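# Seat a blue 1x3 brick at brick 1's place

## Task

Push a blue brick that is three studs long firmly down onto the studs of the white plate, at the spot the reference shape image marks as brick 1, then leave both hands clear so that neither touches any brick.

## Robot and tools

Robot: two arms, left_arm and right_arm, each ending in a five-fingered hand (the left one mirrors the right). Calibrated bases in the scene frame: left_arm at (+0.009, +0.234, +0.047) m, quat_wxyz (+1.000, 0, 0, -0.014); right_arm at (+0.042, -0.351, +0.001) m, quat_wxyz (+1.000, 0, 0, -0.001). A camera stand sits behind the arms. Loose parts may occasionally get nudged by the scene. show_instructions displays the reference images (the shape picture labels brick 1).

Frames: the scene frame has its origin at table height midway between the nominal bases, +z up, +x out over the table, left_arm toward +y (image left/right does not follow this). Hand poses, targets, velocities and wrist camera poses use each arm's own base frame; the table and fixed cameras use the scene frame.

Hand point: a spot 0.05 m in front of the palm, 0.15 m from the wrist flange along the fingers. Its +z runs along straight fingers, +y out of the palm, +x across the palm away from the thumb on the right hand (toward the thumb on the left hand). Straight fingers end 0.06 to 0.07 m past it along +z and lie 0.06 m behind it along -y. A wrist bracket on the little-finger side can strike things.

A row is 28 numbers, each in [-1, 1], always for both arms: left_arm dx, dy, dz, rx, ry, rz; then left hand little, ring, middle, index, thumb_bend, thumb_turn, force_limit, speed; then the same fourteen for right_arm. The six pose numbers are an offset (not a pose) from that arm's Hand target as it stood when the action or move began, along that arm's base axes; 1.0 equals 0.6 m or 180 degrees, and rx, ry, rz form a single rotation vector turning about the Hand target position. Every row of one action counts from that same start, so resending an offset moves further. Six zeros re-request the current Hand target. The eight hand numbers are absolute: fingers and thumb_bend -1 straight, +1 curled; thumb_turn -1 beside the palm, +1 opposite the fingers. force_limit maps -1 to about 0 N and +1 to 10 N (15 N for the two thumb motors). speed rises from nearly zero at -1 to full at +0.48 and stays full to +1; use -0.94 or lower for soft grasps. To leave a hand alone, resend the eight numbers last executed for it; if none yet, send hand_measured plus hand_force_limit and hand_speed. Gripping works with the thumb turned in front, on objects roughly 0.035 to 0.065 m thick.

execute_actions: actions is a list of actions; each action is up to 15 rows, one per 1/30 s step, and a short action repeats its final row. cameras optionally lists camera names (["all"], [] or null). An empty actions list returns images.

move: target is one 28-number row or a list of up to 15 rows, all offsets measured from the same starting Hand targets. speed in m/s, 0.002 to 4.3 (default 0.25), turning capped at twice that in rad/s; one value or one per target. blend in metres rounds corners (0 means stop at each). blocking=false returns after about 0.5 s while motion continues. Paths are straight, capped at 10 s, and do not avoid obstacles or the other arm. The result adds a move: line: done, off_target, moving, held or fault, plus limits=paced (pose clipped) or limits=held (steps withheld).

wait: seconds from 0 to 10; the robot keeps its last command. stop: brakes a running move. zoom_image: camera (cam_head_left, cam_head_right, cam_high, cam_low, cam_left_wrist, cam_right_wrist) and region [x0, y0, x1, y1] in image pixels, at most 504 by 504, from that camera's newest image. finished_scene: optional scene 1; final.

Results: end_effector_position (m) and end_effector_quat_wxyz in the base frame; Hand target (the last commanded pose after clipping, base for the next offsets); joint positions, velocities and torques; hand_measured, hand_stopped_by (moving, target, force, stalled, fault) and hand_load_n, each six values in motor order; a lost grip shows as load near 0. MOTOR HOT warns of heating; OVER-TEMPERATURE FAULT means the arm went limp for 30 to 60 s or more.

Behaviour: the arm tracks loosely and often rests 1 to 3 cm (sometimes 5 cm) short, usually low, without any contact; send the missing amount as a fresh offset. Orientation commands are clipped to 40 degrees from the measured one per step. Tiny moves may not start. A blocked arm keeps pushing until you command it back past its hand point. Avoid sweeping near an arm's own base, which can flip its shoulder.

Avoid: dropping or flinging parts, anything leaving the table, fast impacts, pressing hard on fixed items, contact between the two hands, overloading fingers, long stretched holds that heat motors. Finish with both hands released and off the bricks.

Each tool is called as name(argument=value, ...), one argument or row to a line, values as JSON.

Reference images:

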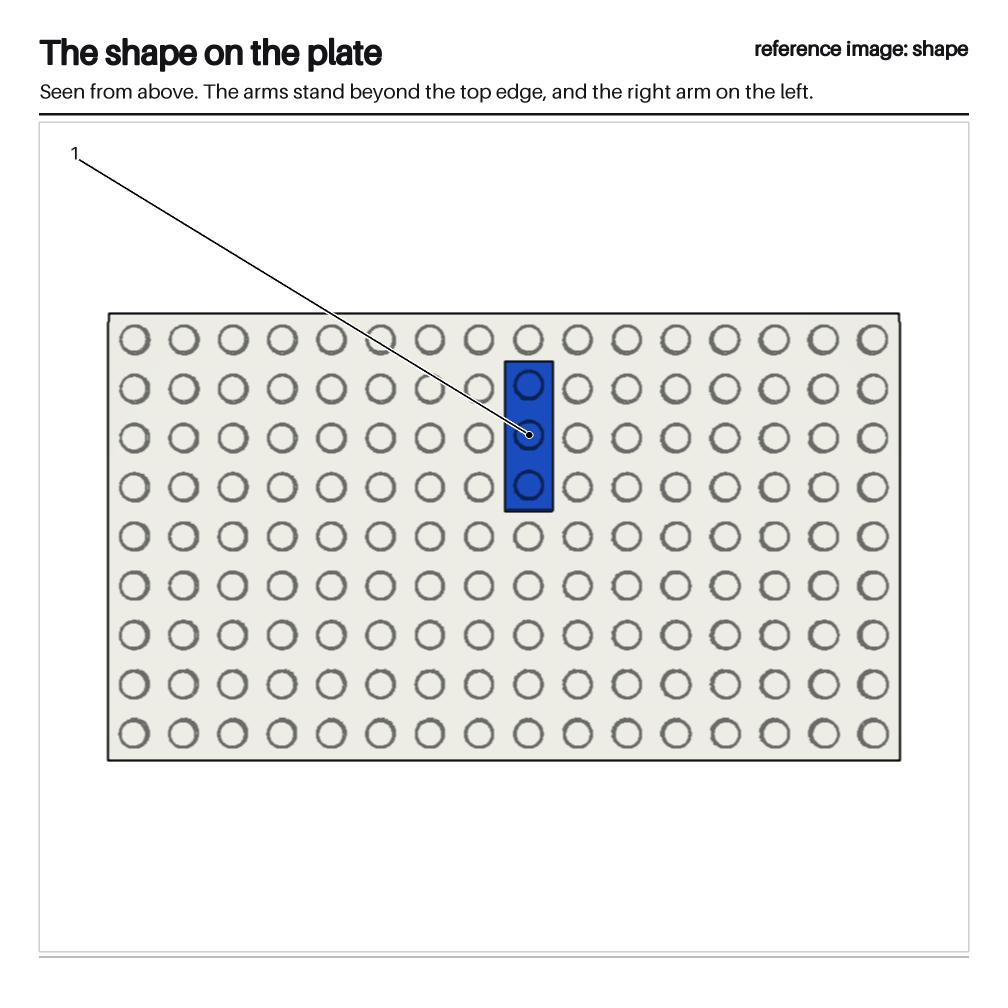

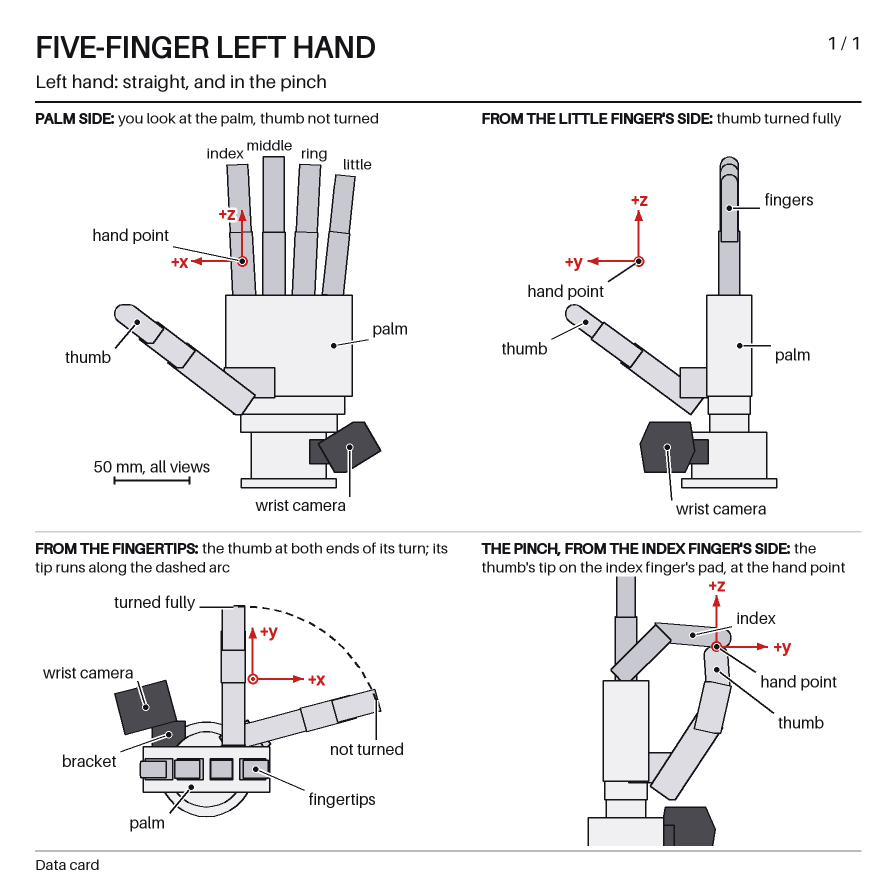

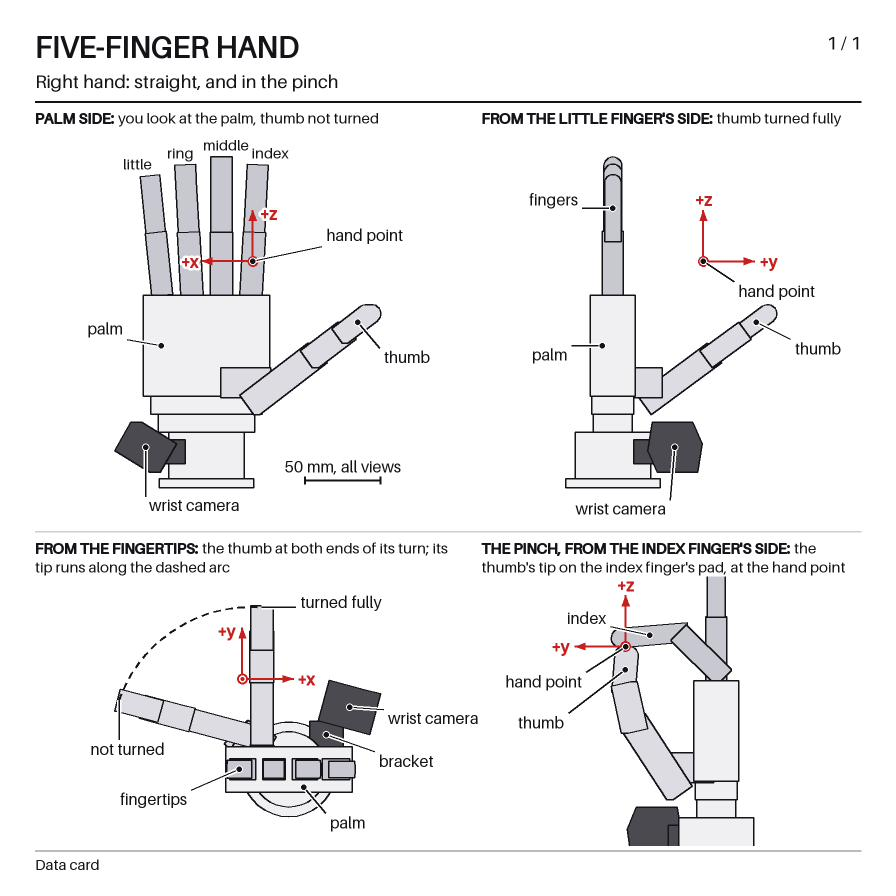

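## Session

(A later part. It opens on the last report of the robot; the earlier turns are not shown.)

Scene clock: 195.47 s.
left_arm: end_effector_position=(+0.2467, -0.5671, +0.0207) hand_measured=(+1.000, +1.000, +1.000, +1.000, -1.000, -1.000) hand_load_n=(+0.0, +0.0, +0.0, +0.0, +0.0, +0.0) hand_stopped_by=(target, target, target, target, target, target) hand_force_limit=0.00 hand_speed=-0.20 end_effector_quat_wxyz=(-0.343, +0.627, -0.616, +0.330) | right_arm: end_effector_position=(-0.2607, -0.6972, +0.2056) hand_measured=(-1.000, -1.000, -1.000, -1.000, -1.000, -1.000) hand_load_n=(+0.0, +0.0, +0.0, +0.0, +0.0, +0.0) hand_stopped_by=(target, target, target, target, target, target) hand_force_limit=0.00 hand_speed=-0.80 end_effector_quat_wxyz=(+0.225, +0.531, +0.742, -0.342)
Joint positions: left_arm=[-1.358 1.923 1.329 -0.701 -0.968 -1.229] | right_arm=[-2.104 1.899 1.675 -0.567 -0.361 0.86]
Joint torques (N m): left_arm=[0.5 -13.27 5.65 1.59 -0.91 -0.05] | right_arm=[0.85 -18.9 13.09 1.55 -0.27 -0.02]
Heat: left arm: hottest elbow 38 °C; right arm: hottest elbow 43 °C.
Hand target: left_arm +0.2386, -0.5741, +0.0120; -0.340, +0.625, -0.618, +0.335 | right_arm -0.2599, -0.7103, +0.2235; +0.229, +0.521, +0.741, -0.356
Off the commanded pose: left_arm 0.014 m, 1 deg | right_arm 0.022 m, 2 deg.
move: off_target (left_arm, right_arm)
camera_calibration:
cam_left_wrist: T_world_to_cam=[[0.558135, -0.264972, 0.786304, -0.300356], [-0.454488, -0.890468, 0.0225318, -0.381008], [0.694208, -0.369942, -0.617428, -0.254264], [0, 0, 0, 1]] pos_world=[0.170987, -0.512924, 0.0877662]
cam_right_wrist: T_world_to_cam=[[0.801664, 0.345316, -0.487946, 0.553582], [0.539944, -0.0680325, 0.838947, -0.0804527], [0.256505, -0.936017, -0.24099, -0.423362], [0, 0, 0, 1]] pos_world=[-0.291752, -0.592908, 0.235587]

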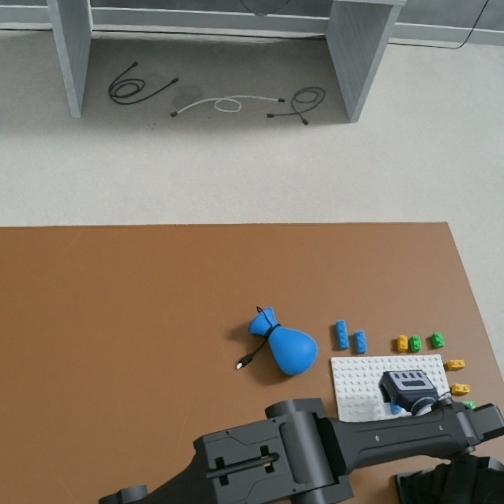

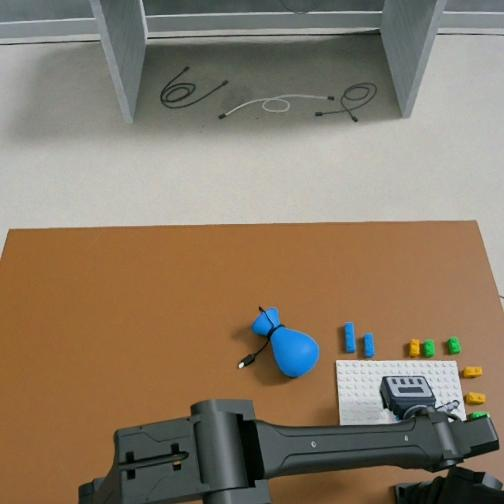

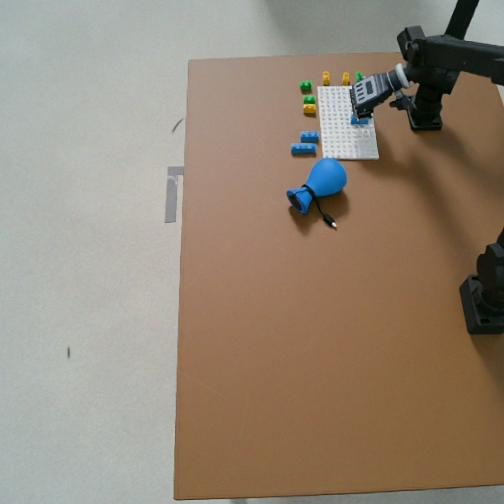

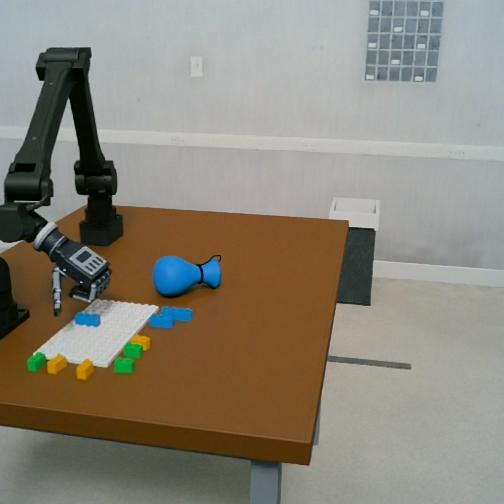

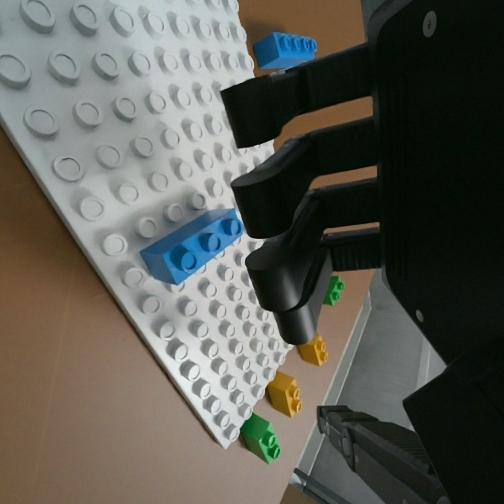

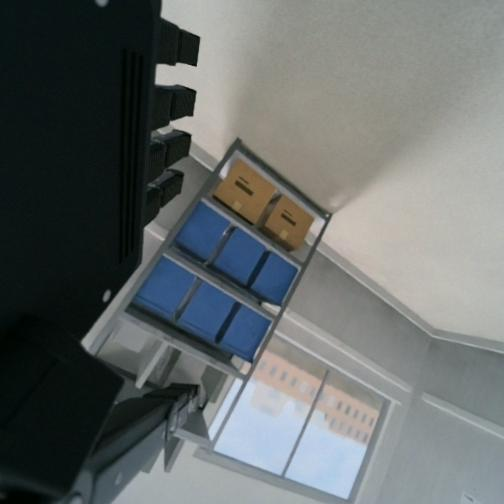

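move(
  target=[-0.01,0.0017,-0.07,0,0,0,1,1,1,1,-1,-1,0,-0.2,0,0,0,0,0,0,-1,-1,-1,-1,-1,-1,0,-0.8],
  speed=0.06,
  cameras=["cam_low","cam_left_wrist","cam_high"],
)

zoom_image(
  camera="cam_low",
  region=[40, 250, 140, 350],
)

zoom_image(
  camera="cam_left_wrist",
  region=[90, 100, 390, 400],
)

Scene clock: 200.47 s.
left_arm: end_effector_position=(+0.2440, -0.5678, +0.0054) hand_measured=(+1.000, +1.000, +1.000, +1.000, -1.000, -1.000) hand_load_n=(+0.0, +0.0, +0.0, +0.0, +0.0, +0.0) hand_stopped_by=(target, target, target, target, target, target) hand_force_limit=0.00 hand_speed=-0.20 end_effector_quat_wxyz=(-0.342, +0.627, -0.616, +0.333) | right_arm: end_effector_position=(-0.2607, -0.6972, +0.2056) hand_measured=(-1.000, -1.000, -1.000, -1.000, -1.000, -1.000) hand_load_n=(+0.0, +0.0, +0.0, +0.0, -0.5, +0.0) hand_stopped_by=(target, target, target, target, target, target) hand_force_limit=0.00 hand_speed=-0.80 end_effector_quat_wxyz=(+0.225, +0.531, +0.742, -0.342)
Joint positions: left_arm=[-1.363 1.944 1.313 -0.662 -0.969 -1.234] | right_arm=[-2.104 1.899 1.675 -0.567 -0.361 0.86]
Joint torques (N m): left_arm=[1.79 -15.27 5.75 0.85 -0.79 0.07] | right_arm=[0.79 -19.14 13.08 1.52 -0.27 -0.02]
Heat: left arm: hottest elbow 37 °C; right arm: hottest elbow 43 °C.
Hand target: left_arm +0.2448, -0.5703, +0.0109; -0.340, +0.628, -0.614, +0.336 (not the last commanded pose) | right_arm -0.2599, -0.7103, +0.2235; +0.229, +0.521, +0.741, -0.356
Off the commanded pose: left_arm 0.038 m, 0 deg | right_arm 0.022 m, 2 deg.
move: held (left_arm; a check stopped the path), off_target (right_arm); limits=held
pose unreachable (left arm): on one or more control steps of this call, first in action 0 (counted from 0), this arm could not follow its commanded pose, so it was not sent that pose on those steps. It may still have moved: this result reports where it is.
cause: moving toward the commanded pose would bring a part of the arm too close to another arm (a part of this arm just beyond joint 4 (wrist pitch) and a part of the right arm just beyond its joint 2 (shoulder), at the place that arm is still heading or pushing toward).
camera_calibration:
cam_left_wrist: T_world_to_cam=[[0.556283, -0.261554, 0.788758, -0.284666], [-0.456429, -0.88935, 0.0269927, -0.381477], [0.694422, -0.375028, -0.614112, -0.265038], [0, 0, 0, 1]] pos_world=[0.168286, -0.513119, 0.0720662]
Images, in order (width x height): cam_high 504x504, cam_low 504x504, cam_left_wrist 504x504.

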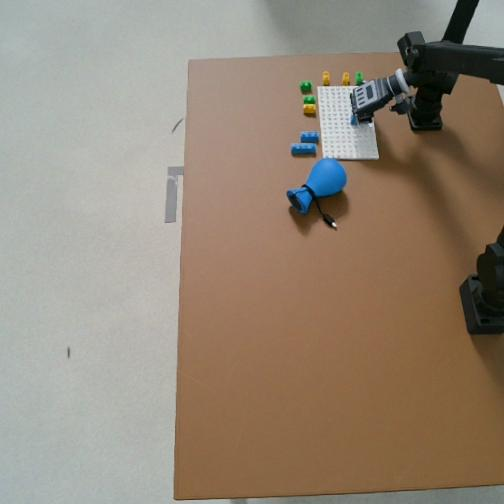

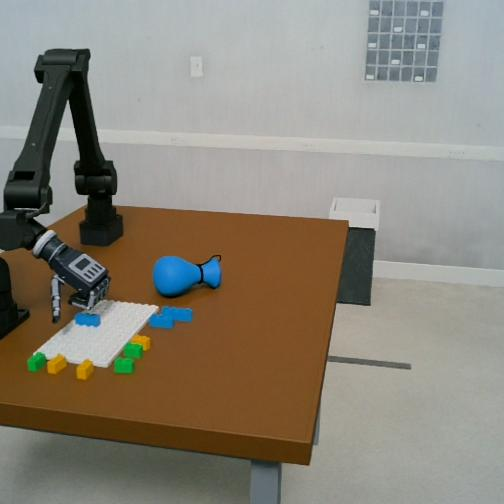

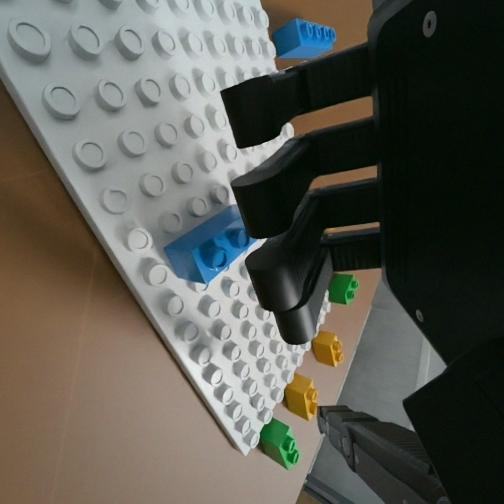

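Scaled by 5.040 from the camera's 504x504 image, which has a finer 720x720 frame.

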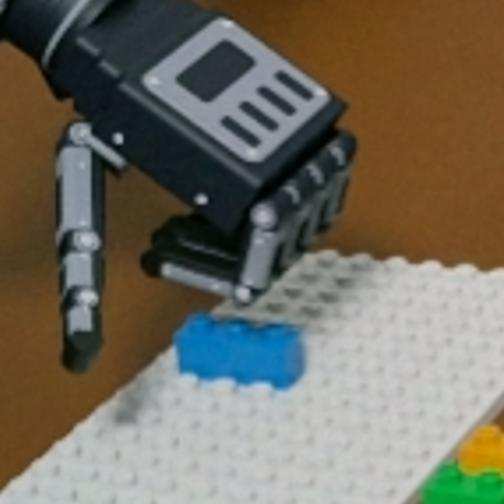

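Scaled by 1.680 from the camera's 504x504 image, which has a finer 720x720 frame.

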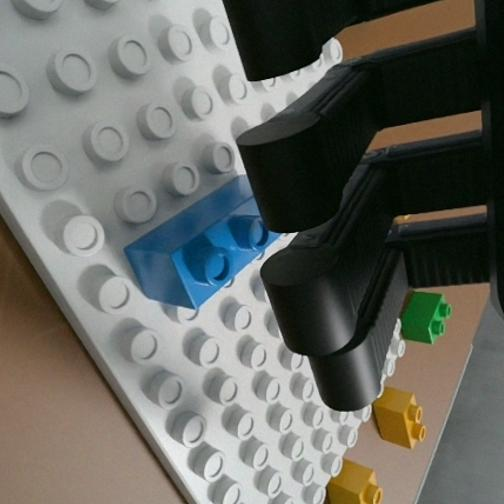

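move(
  target=[
    [0,0.0083,0.1333,0,0,-0.05,1,1,1,1,-1,-1,0,-0.2,0,0,0,0,0,0,-1,-1,-1,-1,-1,-1,0,-0.8],
    [-0.033,0.0122,0.15,0,0,-0.2833,1,1,1,1,-1,-1,0,-0.2,0,0,0,0,0,0,-1,-1,-1,-1,-1,-1,0,-0.8],
  ],
  speed=0.3,
  blend=0.03,
  cameras=["all"],
)

zoom_image(
  camera="cam_low",
  region=[30, 210, 160, 340],
)

zoom_image(
  camera="cam_high",
  region=[305, 55, 415, 165],
)

zoom_image(
  camera="cam_left_wrist",
  region=[90, 100, 390, 400],
)

Scene clock: 208.03 s.
left_arm: end_effector_position=(+0.2159, -0.5638, +0.0921) hand_measured=(+1.000, +1.000, +1.000, +1.000, -1.000, -1.000) hand_load_n=(+0.0, +0.0, +0.0, +0.5, +0.0, -0.5) hand_stopped_by=(target, target, target, target, target, target) hand_force_limit=0.00 hand_speed=-0.20 end_effector_quat_wxyz=(+0.157, -0.304, +0.831, -0.439) | right_arm: end_effector_position=(-0.2607, -0.6972, +0.2056) hand_measured=(-1.000, -1.000, -1.000, -1.000, -1.000, -1.000) hand_load_n=(+0.0, +0.0, +0.0, +0.0, +0.0, +0.0) hand_stopped_by=(target, target, target, target, target, target) hand_force_limit=0.00 hand_speed=-0.80 end_effector_quat_wxyz=(+0.225, +0.531, +0.742, -0.342)
Joint positions: left_arm=[-1.228 1.59 1 -0.04 -0.287 -0.211] | right_arm=[-2.104 1.899 1.675 -0.567 -0.361 0.86]
Joint torques (N m): left_arm=[3.02 -12.57 6.27 2.84 -0.11 0.21] | right_arm=[0.85 -18.96 13.07 1.51 -0.27 -0.01]
Heat: left arm: hottest elbow 37 °C; right arm: hottest elbow 43 °C.
Hand target: left_arm +0.2249, -0.5630, +0.1008; +0.162, -0.302, +0.825, -0.450 | right_arm -0.2599, -0.7103, +0.2235; +0.229, +0.521, +0.741, -0.356
Off the commanded pose: left_arm 0.013 m, 2 deg | right_arm 0.022 m, 2 deg.
move: off_target (left_arm, right_arm)
camera_calibration:
cam_left_wrist: T_world_to_cam=[[0.163645, -0.607802, 0.777044, -0.445727], [-0.977983, -0.203347, 0.0469049, 0.10442], [0.129501, -0.767611, -0.627696, -0.288824], [0, 0, 0, 1]] pos_world=[0.212465, -0.471385, 0.160158]
cam_right_wrist: T_world_to_cam=[[0.801664, 0.345316, -0.487946, 0.553582], [0.539944, -0.0680325, 0.838947, -0.0804527], [0.256505, -0.936017, -0.24099, -0.423362], [0, 0, 0, 1]] pos_world=[-0.291752, -0.592908, 0.235587]

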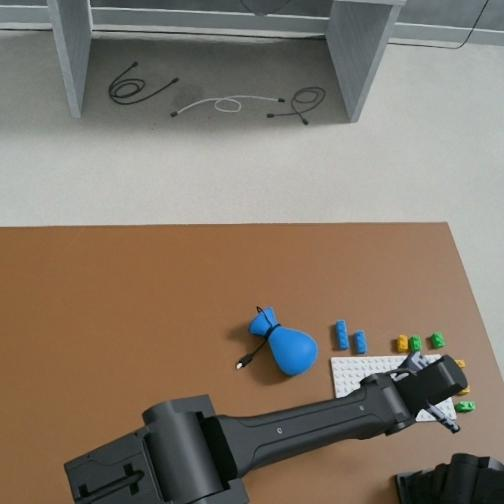

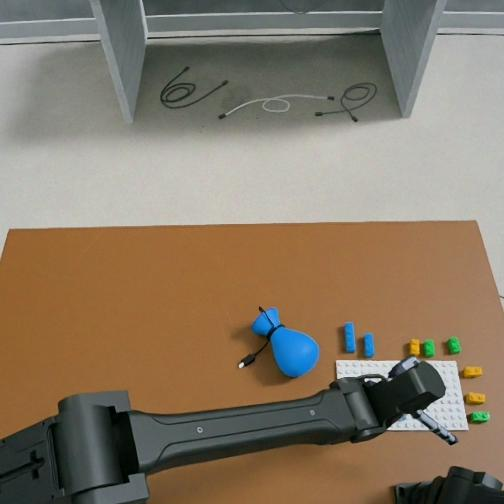

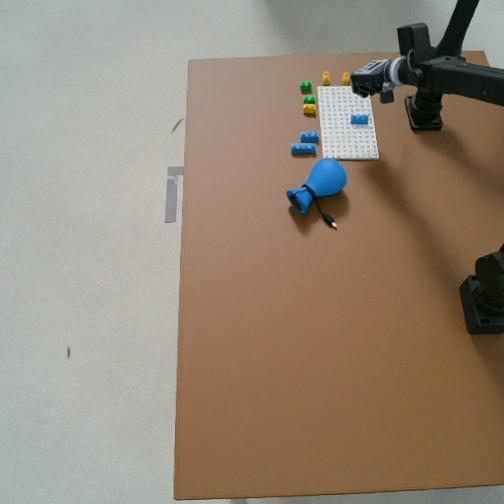

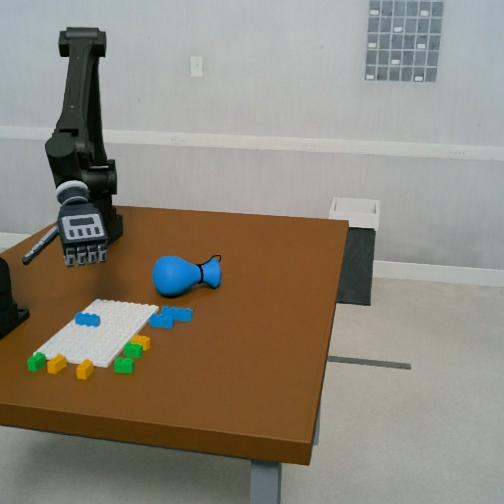

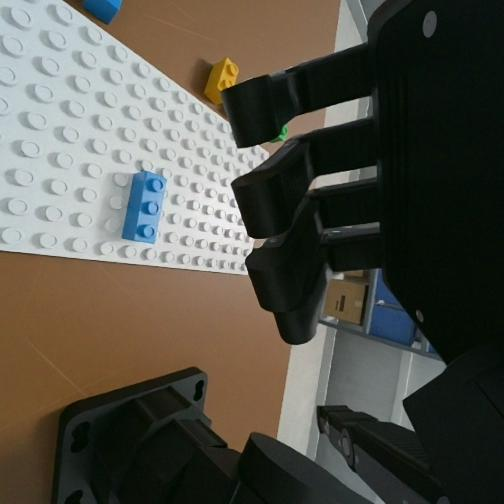

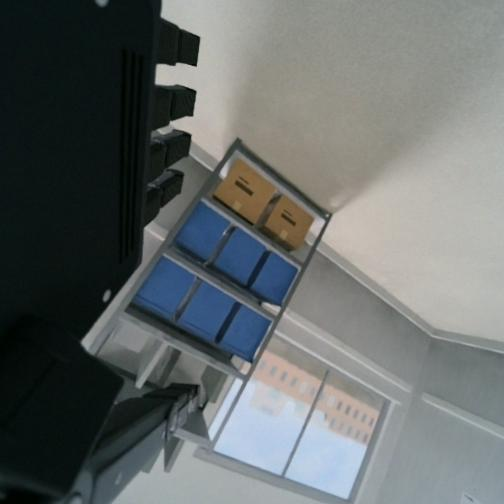

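Scaled by 3.877 from the camera's 504x504 image, which has a finer 720x720 frame.

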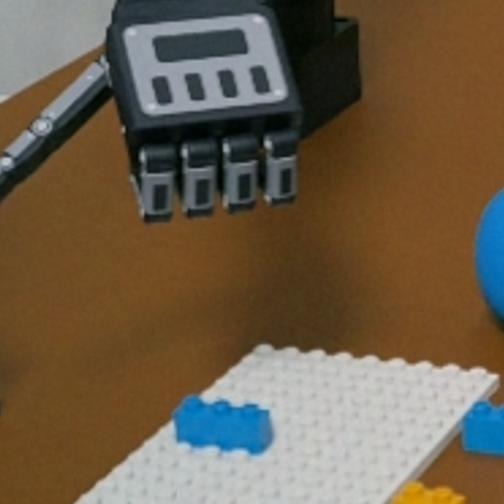

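Scaled by 4.582 from the camera's 504x504 image, which has a finer 720x720 frame.

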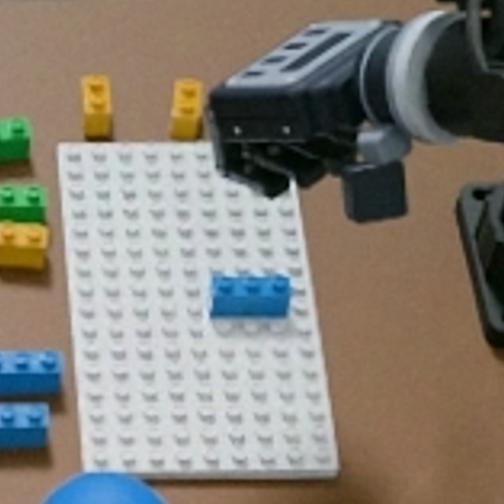

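Scaled by 1.680 from the camera's 504x504 image, which has a finer 720x720 frame.

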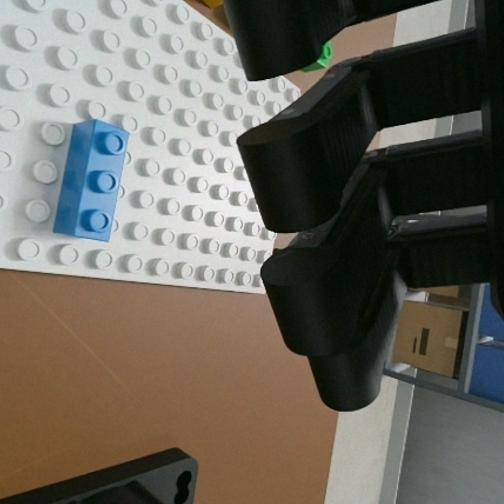

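move(
  target=[0.02,0.005,-0.1333,0,0,0,1,1,1,1,-1,-1,0,-0.2,0,0,0,0,0,0,-1,-1,-1,-1,-1,-1,0,-0.8],
  speed=0.12,
  cameras=["cam_low","cam_high","cam_left_wrist","cam_head_left"],
)

zoom_image(
  camera="cam_low",
  region=[30, 230, 150, 350],
)

zoom_image(
  camera="cam_high",
  region=[315, 65, 415, 165],
)

zoom_image(
  camera="cam_left_wrist",
  region=[90, 100, 390, 400],
)

Scene clock: 214.47 s.
left_arm: end_effector_position=(+0.2273, -0.5610, +0.0271) hand_measured=(+1.000, +1.000, +1.000, +1.000, -1.000, -1.000) hand_load_n=(+0.0, +0.0, +0.0, +0.0, +0.0, +0.0) hand_stopped_by=(target, target, target, target, target, target) hand_force_limit=0.00 hand_speed=-0.20 end_effector_quat_wxyz=(+0.157, -0.303, +0.825, -0.450) | right_arm: end_effector_position=(-0.2607, -0.6972, +0.2056) hand_measured=(-1.000, -1.000, -1.000, -1.000, -1.000, -1.000) hand_load_n=(+0.0, +0.0, +0.0, +0.0, +0.0, +0.0) hand_stopped_by=(target, target, target, target, target, target) hand_force_limit=0.00 hand_speed=-0.80 end_effector_quat_wxyz=(+0.225, +0.531, +0.742, -0.342)
Joint positions: left_arm=[-1.202 1.71 0.921 0.186 -0.266 -0.196] | right_arm=[-2.104 1.899 1.675 -0.567 -0.361 0.86]
Joint torques (N m): left_arm=[3.14 -10.81 5.61 2.8 -0.08 0.2] | right_arm=[0.62 -19.08 13.01 1.55 -0.26 -0.01]
Heat: left arm: hottest elbow 36 °C; right arm: hottest elbow 43 °C.
Hand target: left_arm +0.2369, -0.5599, +0.0208; +0.162, -0.302, +0.825, -0.449 | right_arm -0.2599, -0.7103, +0.2235; +0.229, +0.521, +0.741, -0.356
Off the commanded pose: left_arm 0.011 m, 1 deg | right_arm 0.022 m, 2 deg.
move: off_target (left_arm, right_arm)
camera_calibration:
cam_left_wrist: T_world_to_cam=[[0.156441, -0.590025, 0.792084, -0.384188], [-0.978612, -0.20106, 0.0435107, 0.120822], [0.133584, -0.781949, -0.60886, -0.338481], [0, 0, 0, 1]] pos_world=[0.223557, -0.467063, 0.092964]
Images, in order (width x height): cam_head_left 504x504, cam_high 504x504, cam_low 504x504, cam_left_wrist 504x504.

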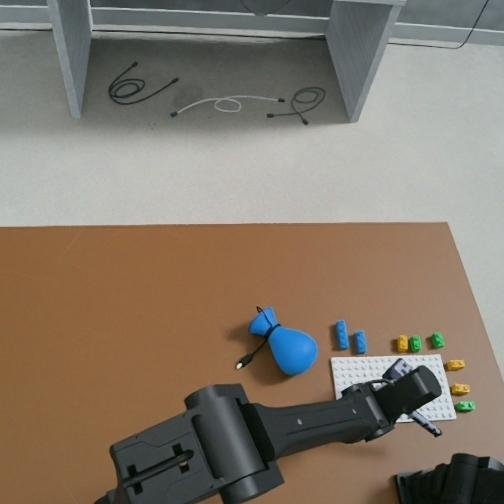

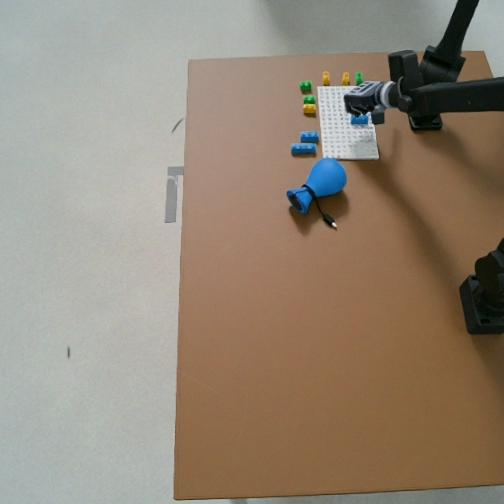

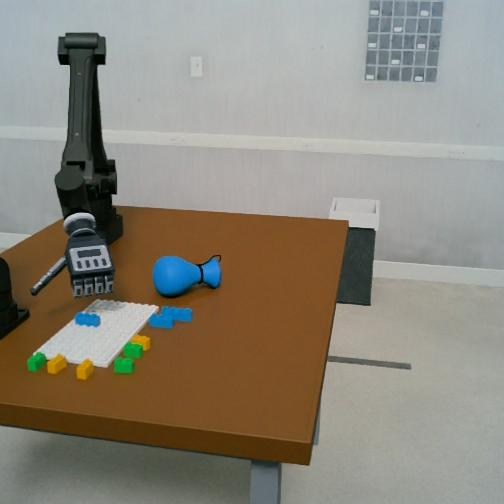

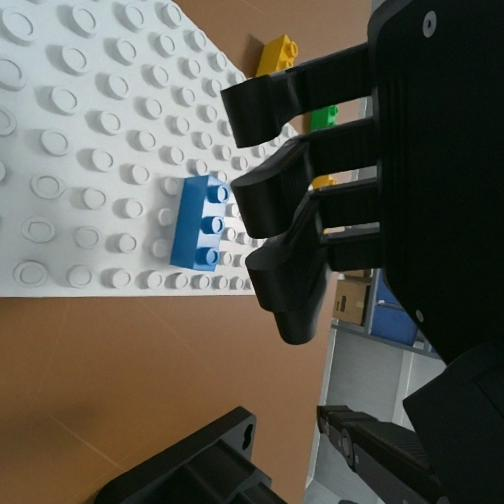

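Scaled by 4.200 from the camera's 504x504 image, which has a finer 720x720 frame.

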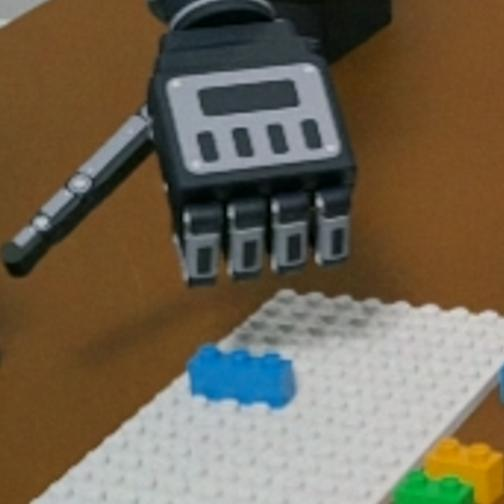

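Scaled by 5.040 from the camera's 504x504 image, which has a finer 720x720 frame.

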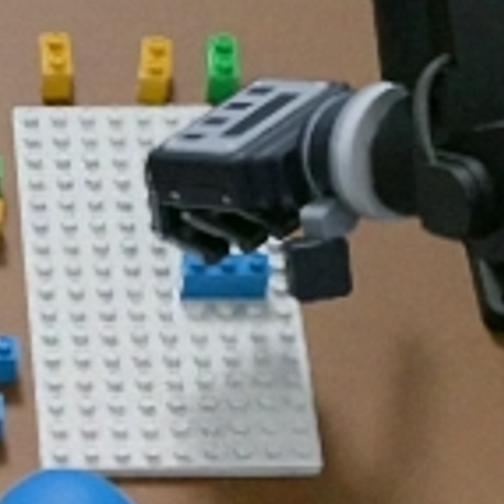

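Scaled by 1.680 from the camera's 504x504 image, which has a finer 720x720 frame.

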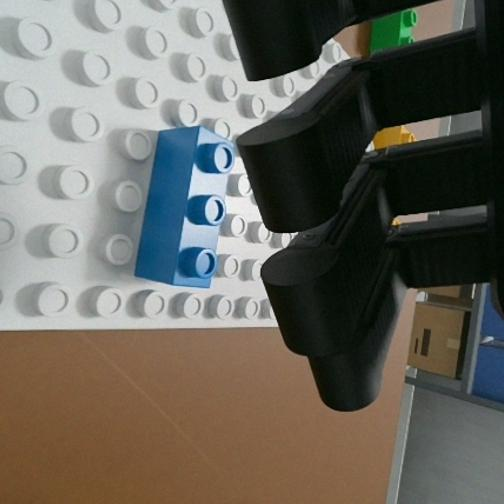

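move(
  target=[0,0,-0.04,0,0,0,1,1,1,1,-1,-1,0,-0.2,0,0,0,0,0,0,-1,-1,-1,-1,-1,-1,0,-0.8],
  speed=0.08,
  cameras=["cam_low","cam_high","cam_left_wrist","cam_head_left","cam_head_right"],
)

zoom_image(
  camera="cam_low",
  region=[50, 260, 130, 340],
)

zoom_image(
  camera="cam_high",
  region=[325, 75, 395, 145],
)

zoom_image(
  camera="cam_left_wrist",
  region=[150, 130, 350, 330],
)

Scene clock: 222.47 s.
left_arm: end_effector_position=(+0.2280, -0.5626, +0.0054) hand_measured=(+1.000, +1.000, +1.000, +1.000, -1.000, -1.000) hand_load_n=(+0.0, +0.0, -0.5, +0.0, +0.0, -0.5) hand_stopped_by=(target, target, target, target, target, target) hand_force_limit=0.00 hand_speed=-0.20 end_effector_quat_wxyz=(+0.157, -0.303, +0.824, -0.451) | right_arm: end_effector_position=(-0.2607, -0.6972, +0.2056) hand_measured=(-1.000, -1.000, -1.000, -1.000, -1.000, -1.000) hand_load_n=(+0.0, +0.0, +0.0, +0.0, +0.0, +0.0) hand_stopped_by=(target, target, target, target, target, target) hand_force_limit=0.00 hand_speed=-0.80 end_effector_quat_wxyz=(+0.225, +0.531, +0.742, -0.342)
Joint positions: left_arm=[-1.202 1.759 0.909 0.252 -0.266 -0.196] | right_arm=[-2.104 1.899 1.675 -0.567 -0.361 0.86]
Joint torques (N m): left_arm=[3.55 -11.05 5.08 2.65 -0.1 0.17] | right_arm=[0.79 -18.96 13.11 1.55 -0.28 -0.01]
Heat: left arm: hottest elbow 36 °C; right arm: hottest elbow 43 °C.
Hand target: left_arm +0.2369, -0.5598, -0.0033; +0.162, -0.303, +0.825, -0.449 | right_arm -0.2599, -0.7103, +0.2235; +0.229, +0.521, +0.741, -0.356
Off the commanded pose: left_arm 0.013 m, 1 deg | right_arm 0.022 m, 2 deg.
move: off_target (left_arm, right_arm)
camera_calibration:
cam_left_wrist: T_world_to_cam=[[0.155274, -0.586893, 0.794636, -0.365979], [-0.97866, -0.200981, 0.0427949, 0.12211], [0.134591, -0.784323, -0.605576, -0.354586], [0, 0, 0, 1]] pos_world=[0.224055, -0.468359, 0.070865]
Images, in order (width x height): cam_head_left 504x504, cam_head_right 504x504, cam_high 504x504, cam_low 504x504, cam_left_wrist 504x504.

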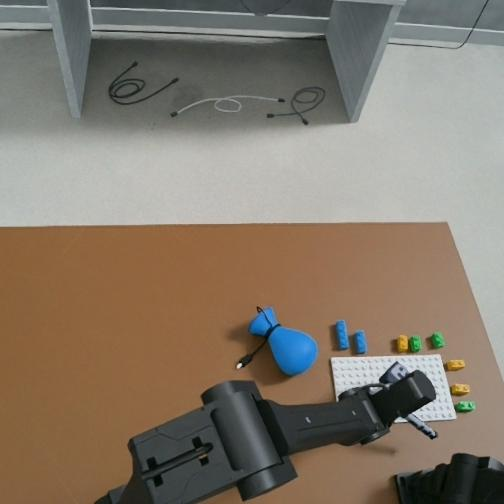

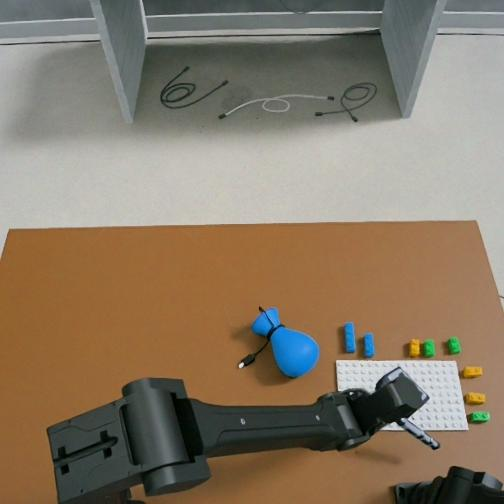

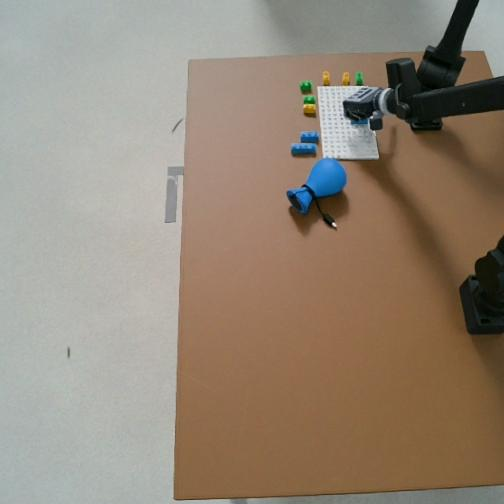

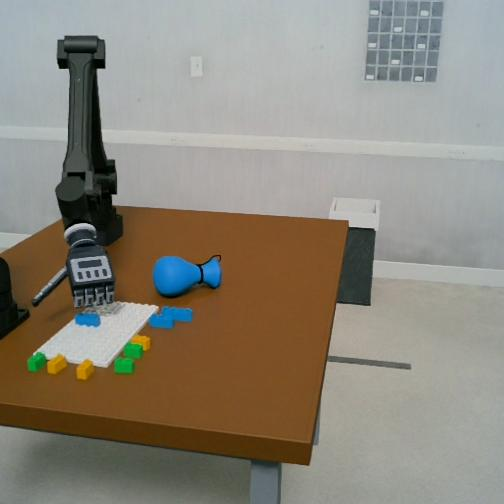

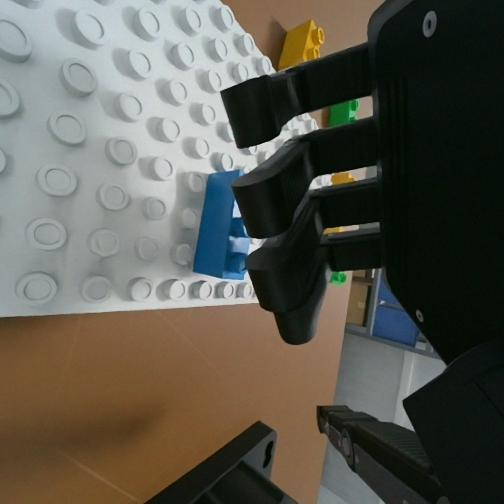

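Scaled by 6.300 from the camera's 504x504 image, which has a finer 720x720 frame.

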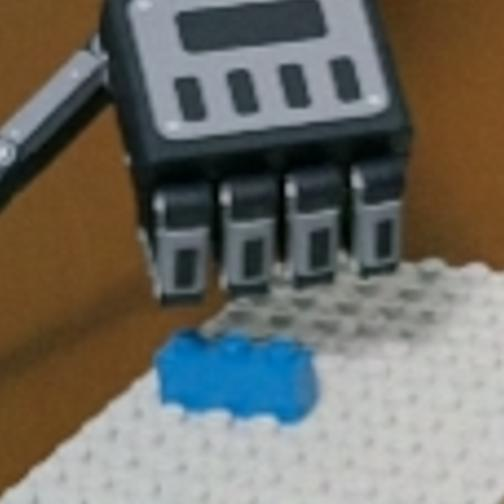

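Scaled by 7.200 from the camera's 504x504 image, which has a finer 720x720 frame.

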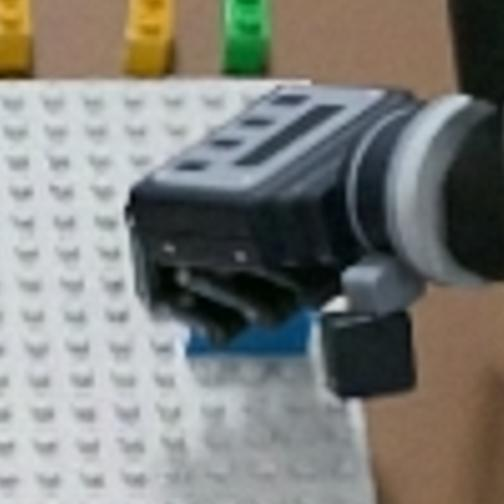

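Scaled by 2.520 from the camera's 504x504 image, which has a finer 720x720 frame.

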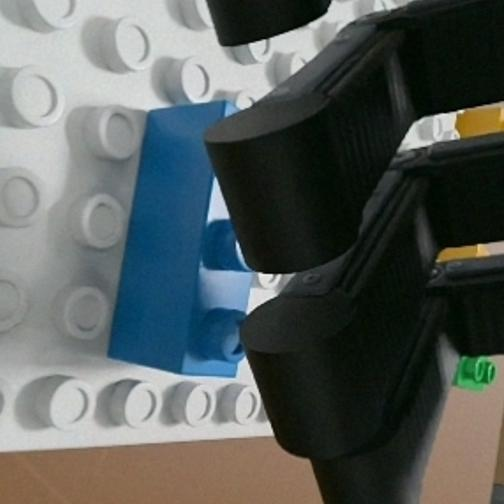

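move(
  target=[0.0017,0.0083,-0.0317,0,0,0,1,1,1,1,-1,-1,0,-0.2,0,0,0,0,0,0,-1,-1,-1,-1,-1,-1,0,-0.8],
  speed=0.06,
  cameras=["cam_low","cam_high","cam_left_wrist"],
)

zoom_image(
  camera="cam_low",
  region=[50, 260, 130, 340],
)

zoom_image(
  camera="cam_high",
  region=[325, 75, 395, 145],
)

zoom_image(
  camera="cam_left_wrist",
  region=[150, 130, 350, 330],
)

Scene clock: 228.67 s.
left_arm: end_effector_position=(+0.2291, -0.5588, -0.0126) hand_measured=(+1.000, +1.000, +1.000, +1.000, -1.000, -1.000) hand_load_n=(+0.0, +0.0, +0.0, +0.0, +0.0, +0.0) hand_stopped_by=(target, target, target, target, target, target) hand_force_limit=0.00 hand_speed=-0.20 end_effector_quat_wxyz=(+0.156, -0.303, +0.824, -0.452) | right_arm: end_effector_position=(-0.2607, -0.6972, +0.2056) hand_measured=(-1.000, -1.000, -1.000, -1.000, -1.000, -1.000) hand_load_n=(+0.0, +0.0, +0.0, +0.0, +0.0, +0.0) hand_stopped_by=(target, target, target, target, target, target) hand_force_limit=0.00 hand_speed=-0.80 end_effector_quat_wxyz=(+0.225, +0.531, +0.742, -0.342)
Joint positions: left_arm=[-1.197 1.795 0.889 0.31 -0.261 -0.192] | right_arm=[-2.104 1.899 1.675 -0.567 -0.361 0.86]
Joint torques (N m): left_arm=[3.14 -10.75 4.71 2.82 -0.1 0.18] | right_arm=[0.79 -19.02 13.09 1.57 -0.27 -0.03]
Heat: left arm: hottest elbow 35 °C; right arm: hottest elbow 43 °C.
Hand target: left_arm +0.2381, -0.5549, -0.0222; +0.162, -0.303, +0.825, -0.449 | right_arm -0.2599, -0.7103, +0.2235; +0.229, +0.521, +0.741, -0.356
Off the commanded pose: left_arm 0.014 m, 1 deg | right_arm 0.022 m, 2 deg.
move: off_target (left_arm, right_arm)
camera_calibration:
cam_left_wrist: T_world_to_cam=[[0.154325, -0.585388, 0.79593, -0.348553], [-0.978821, -0.200257, 0.0425019, 0.125137], [0.13451, -0.785632, -0.603895, -0.363374], [0, 0, 0, 1]] pos_world=[0.225154, -0.464457, 0.0526655]
Images, in order (width x height): cam_high 504x504, cam_low 504x504, cam_left_wrist 504x504.

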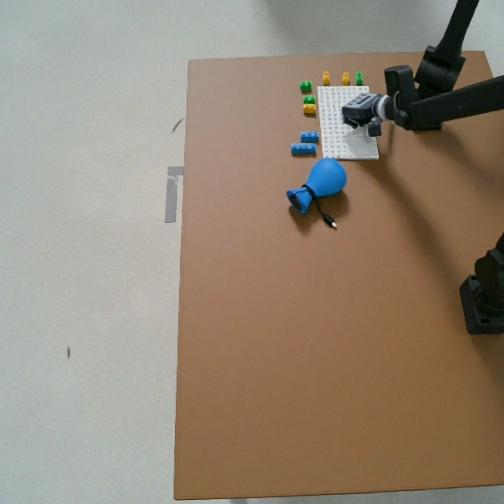

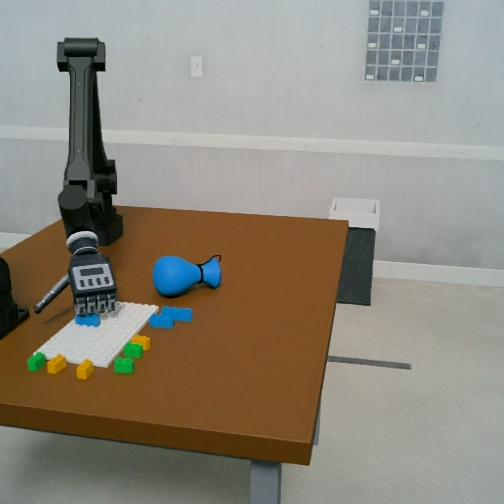

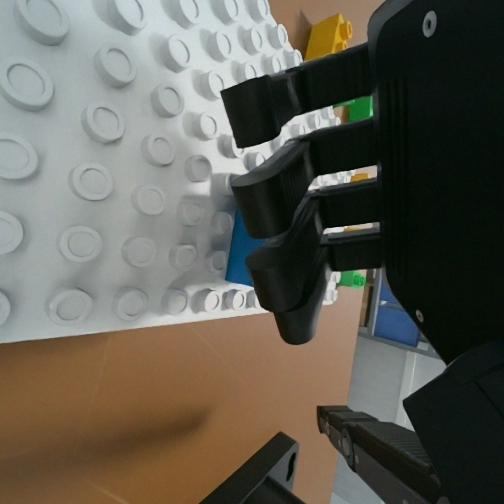

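Scaled by 6.300 from the camera's 504x504 image, which has a finer 720x720 frame.

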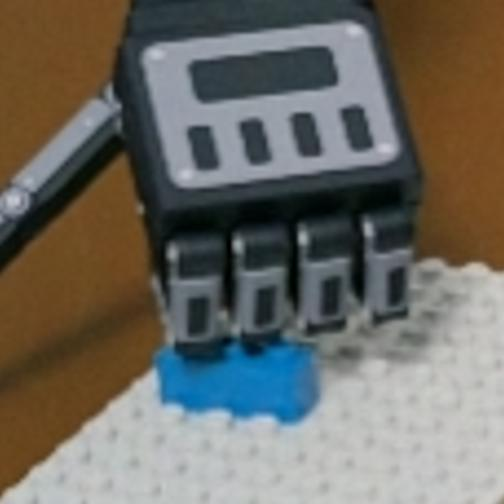

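Scaled by 7.200 from the camera's 504x504 image, which has a finer 720x720 frame.

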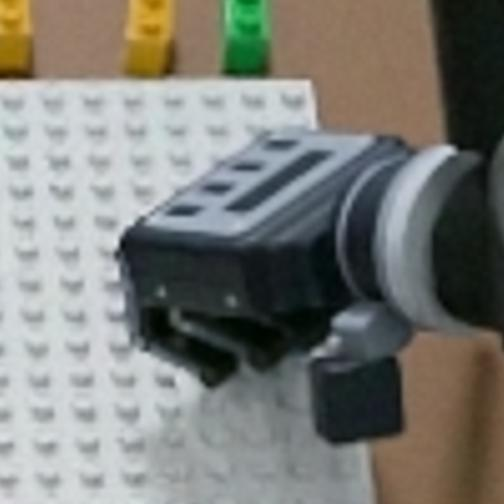

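Scaled by 2.520 from the camera's 504x504 image, which has a finer 720x720 frame.

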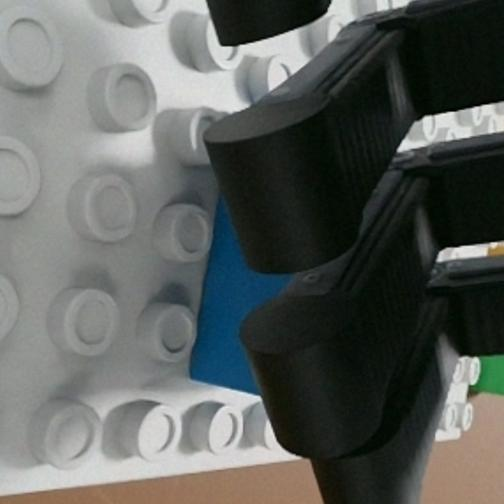

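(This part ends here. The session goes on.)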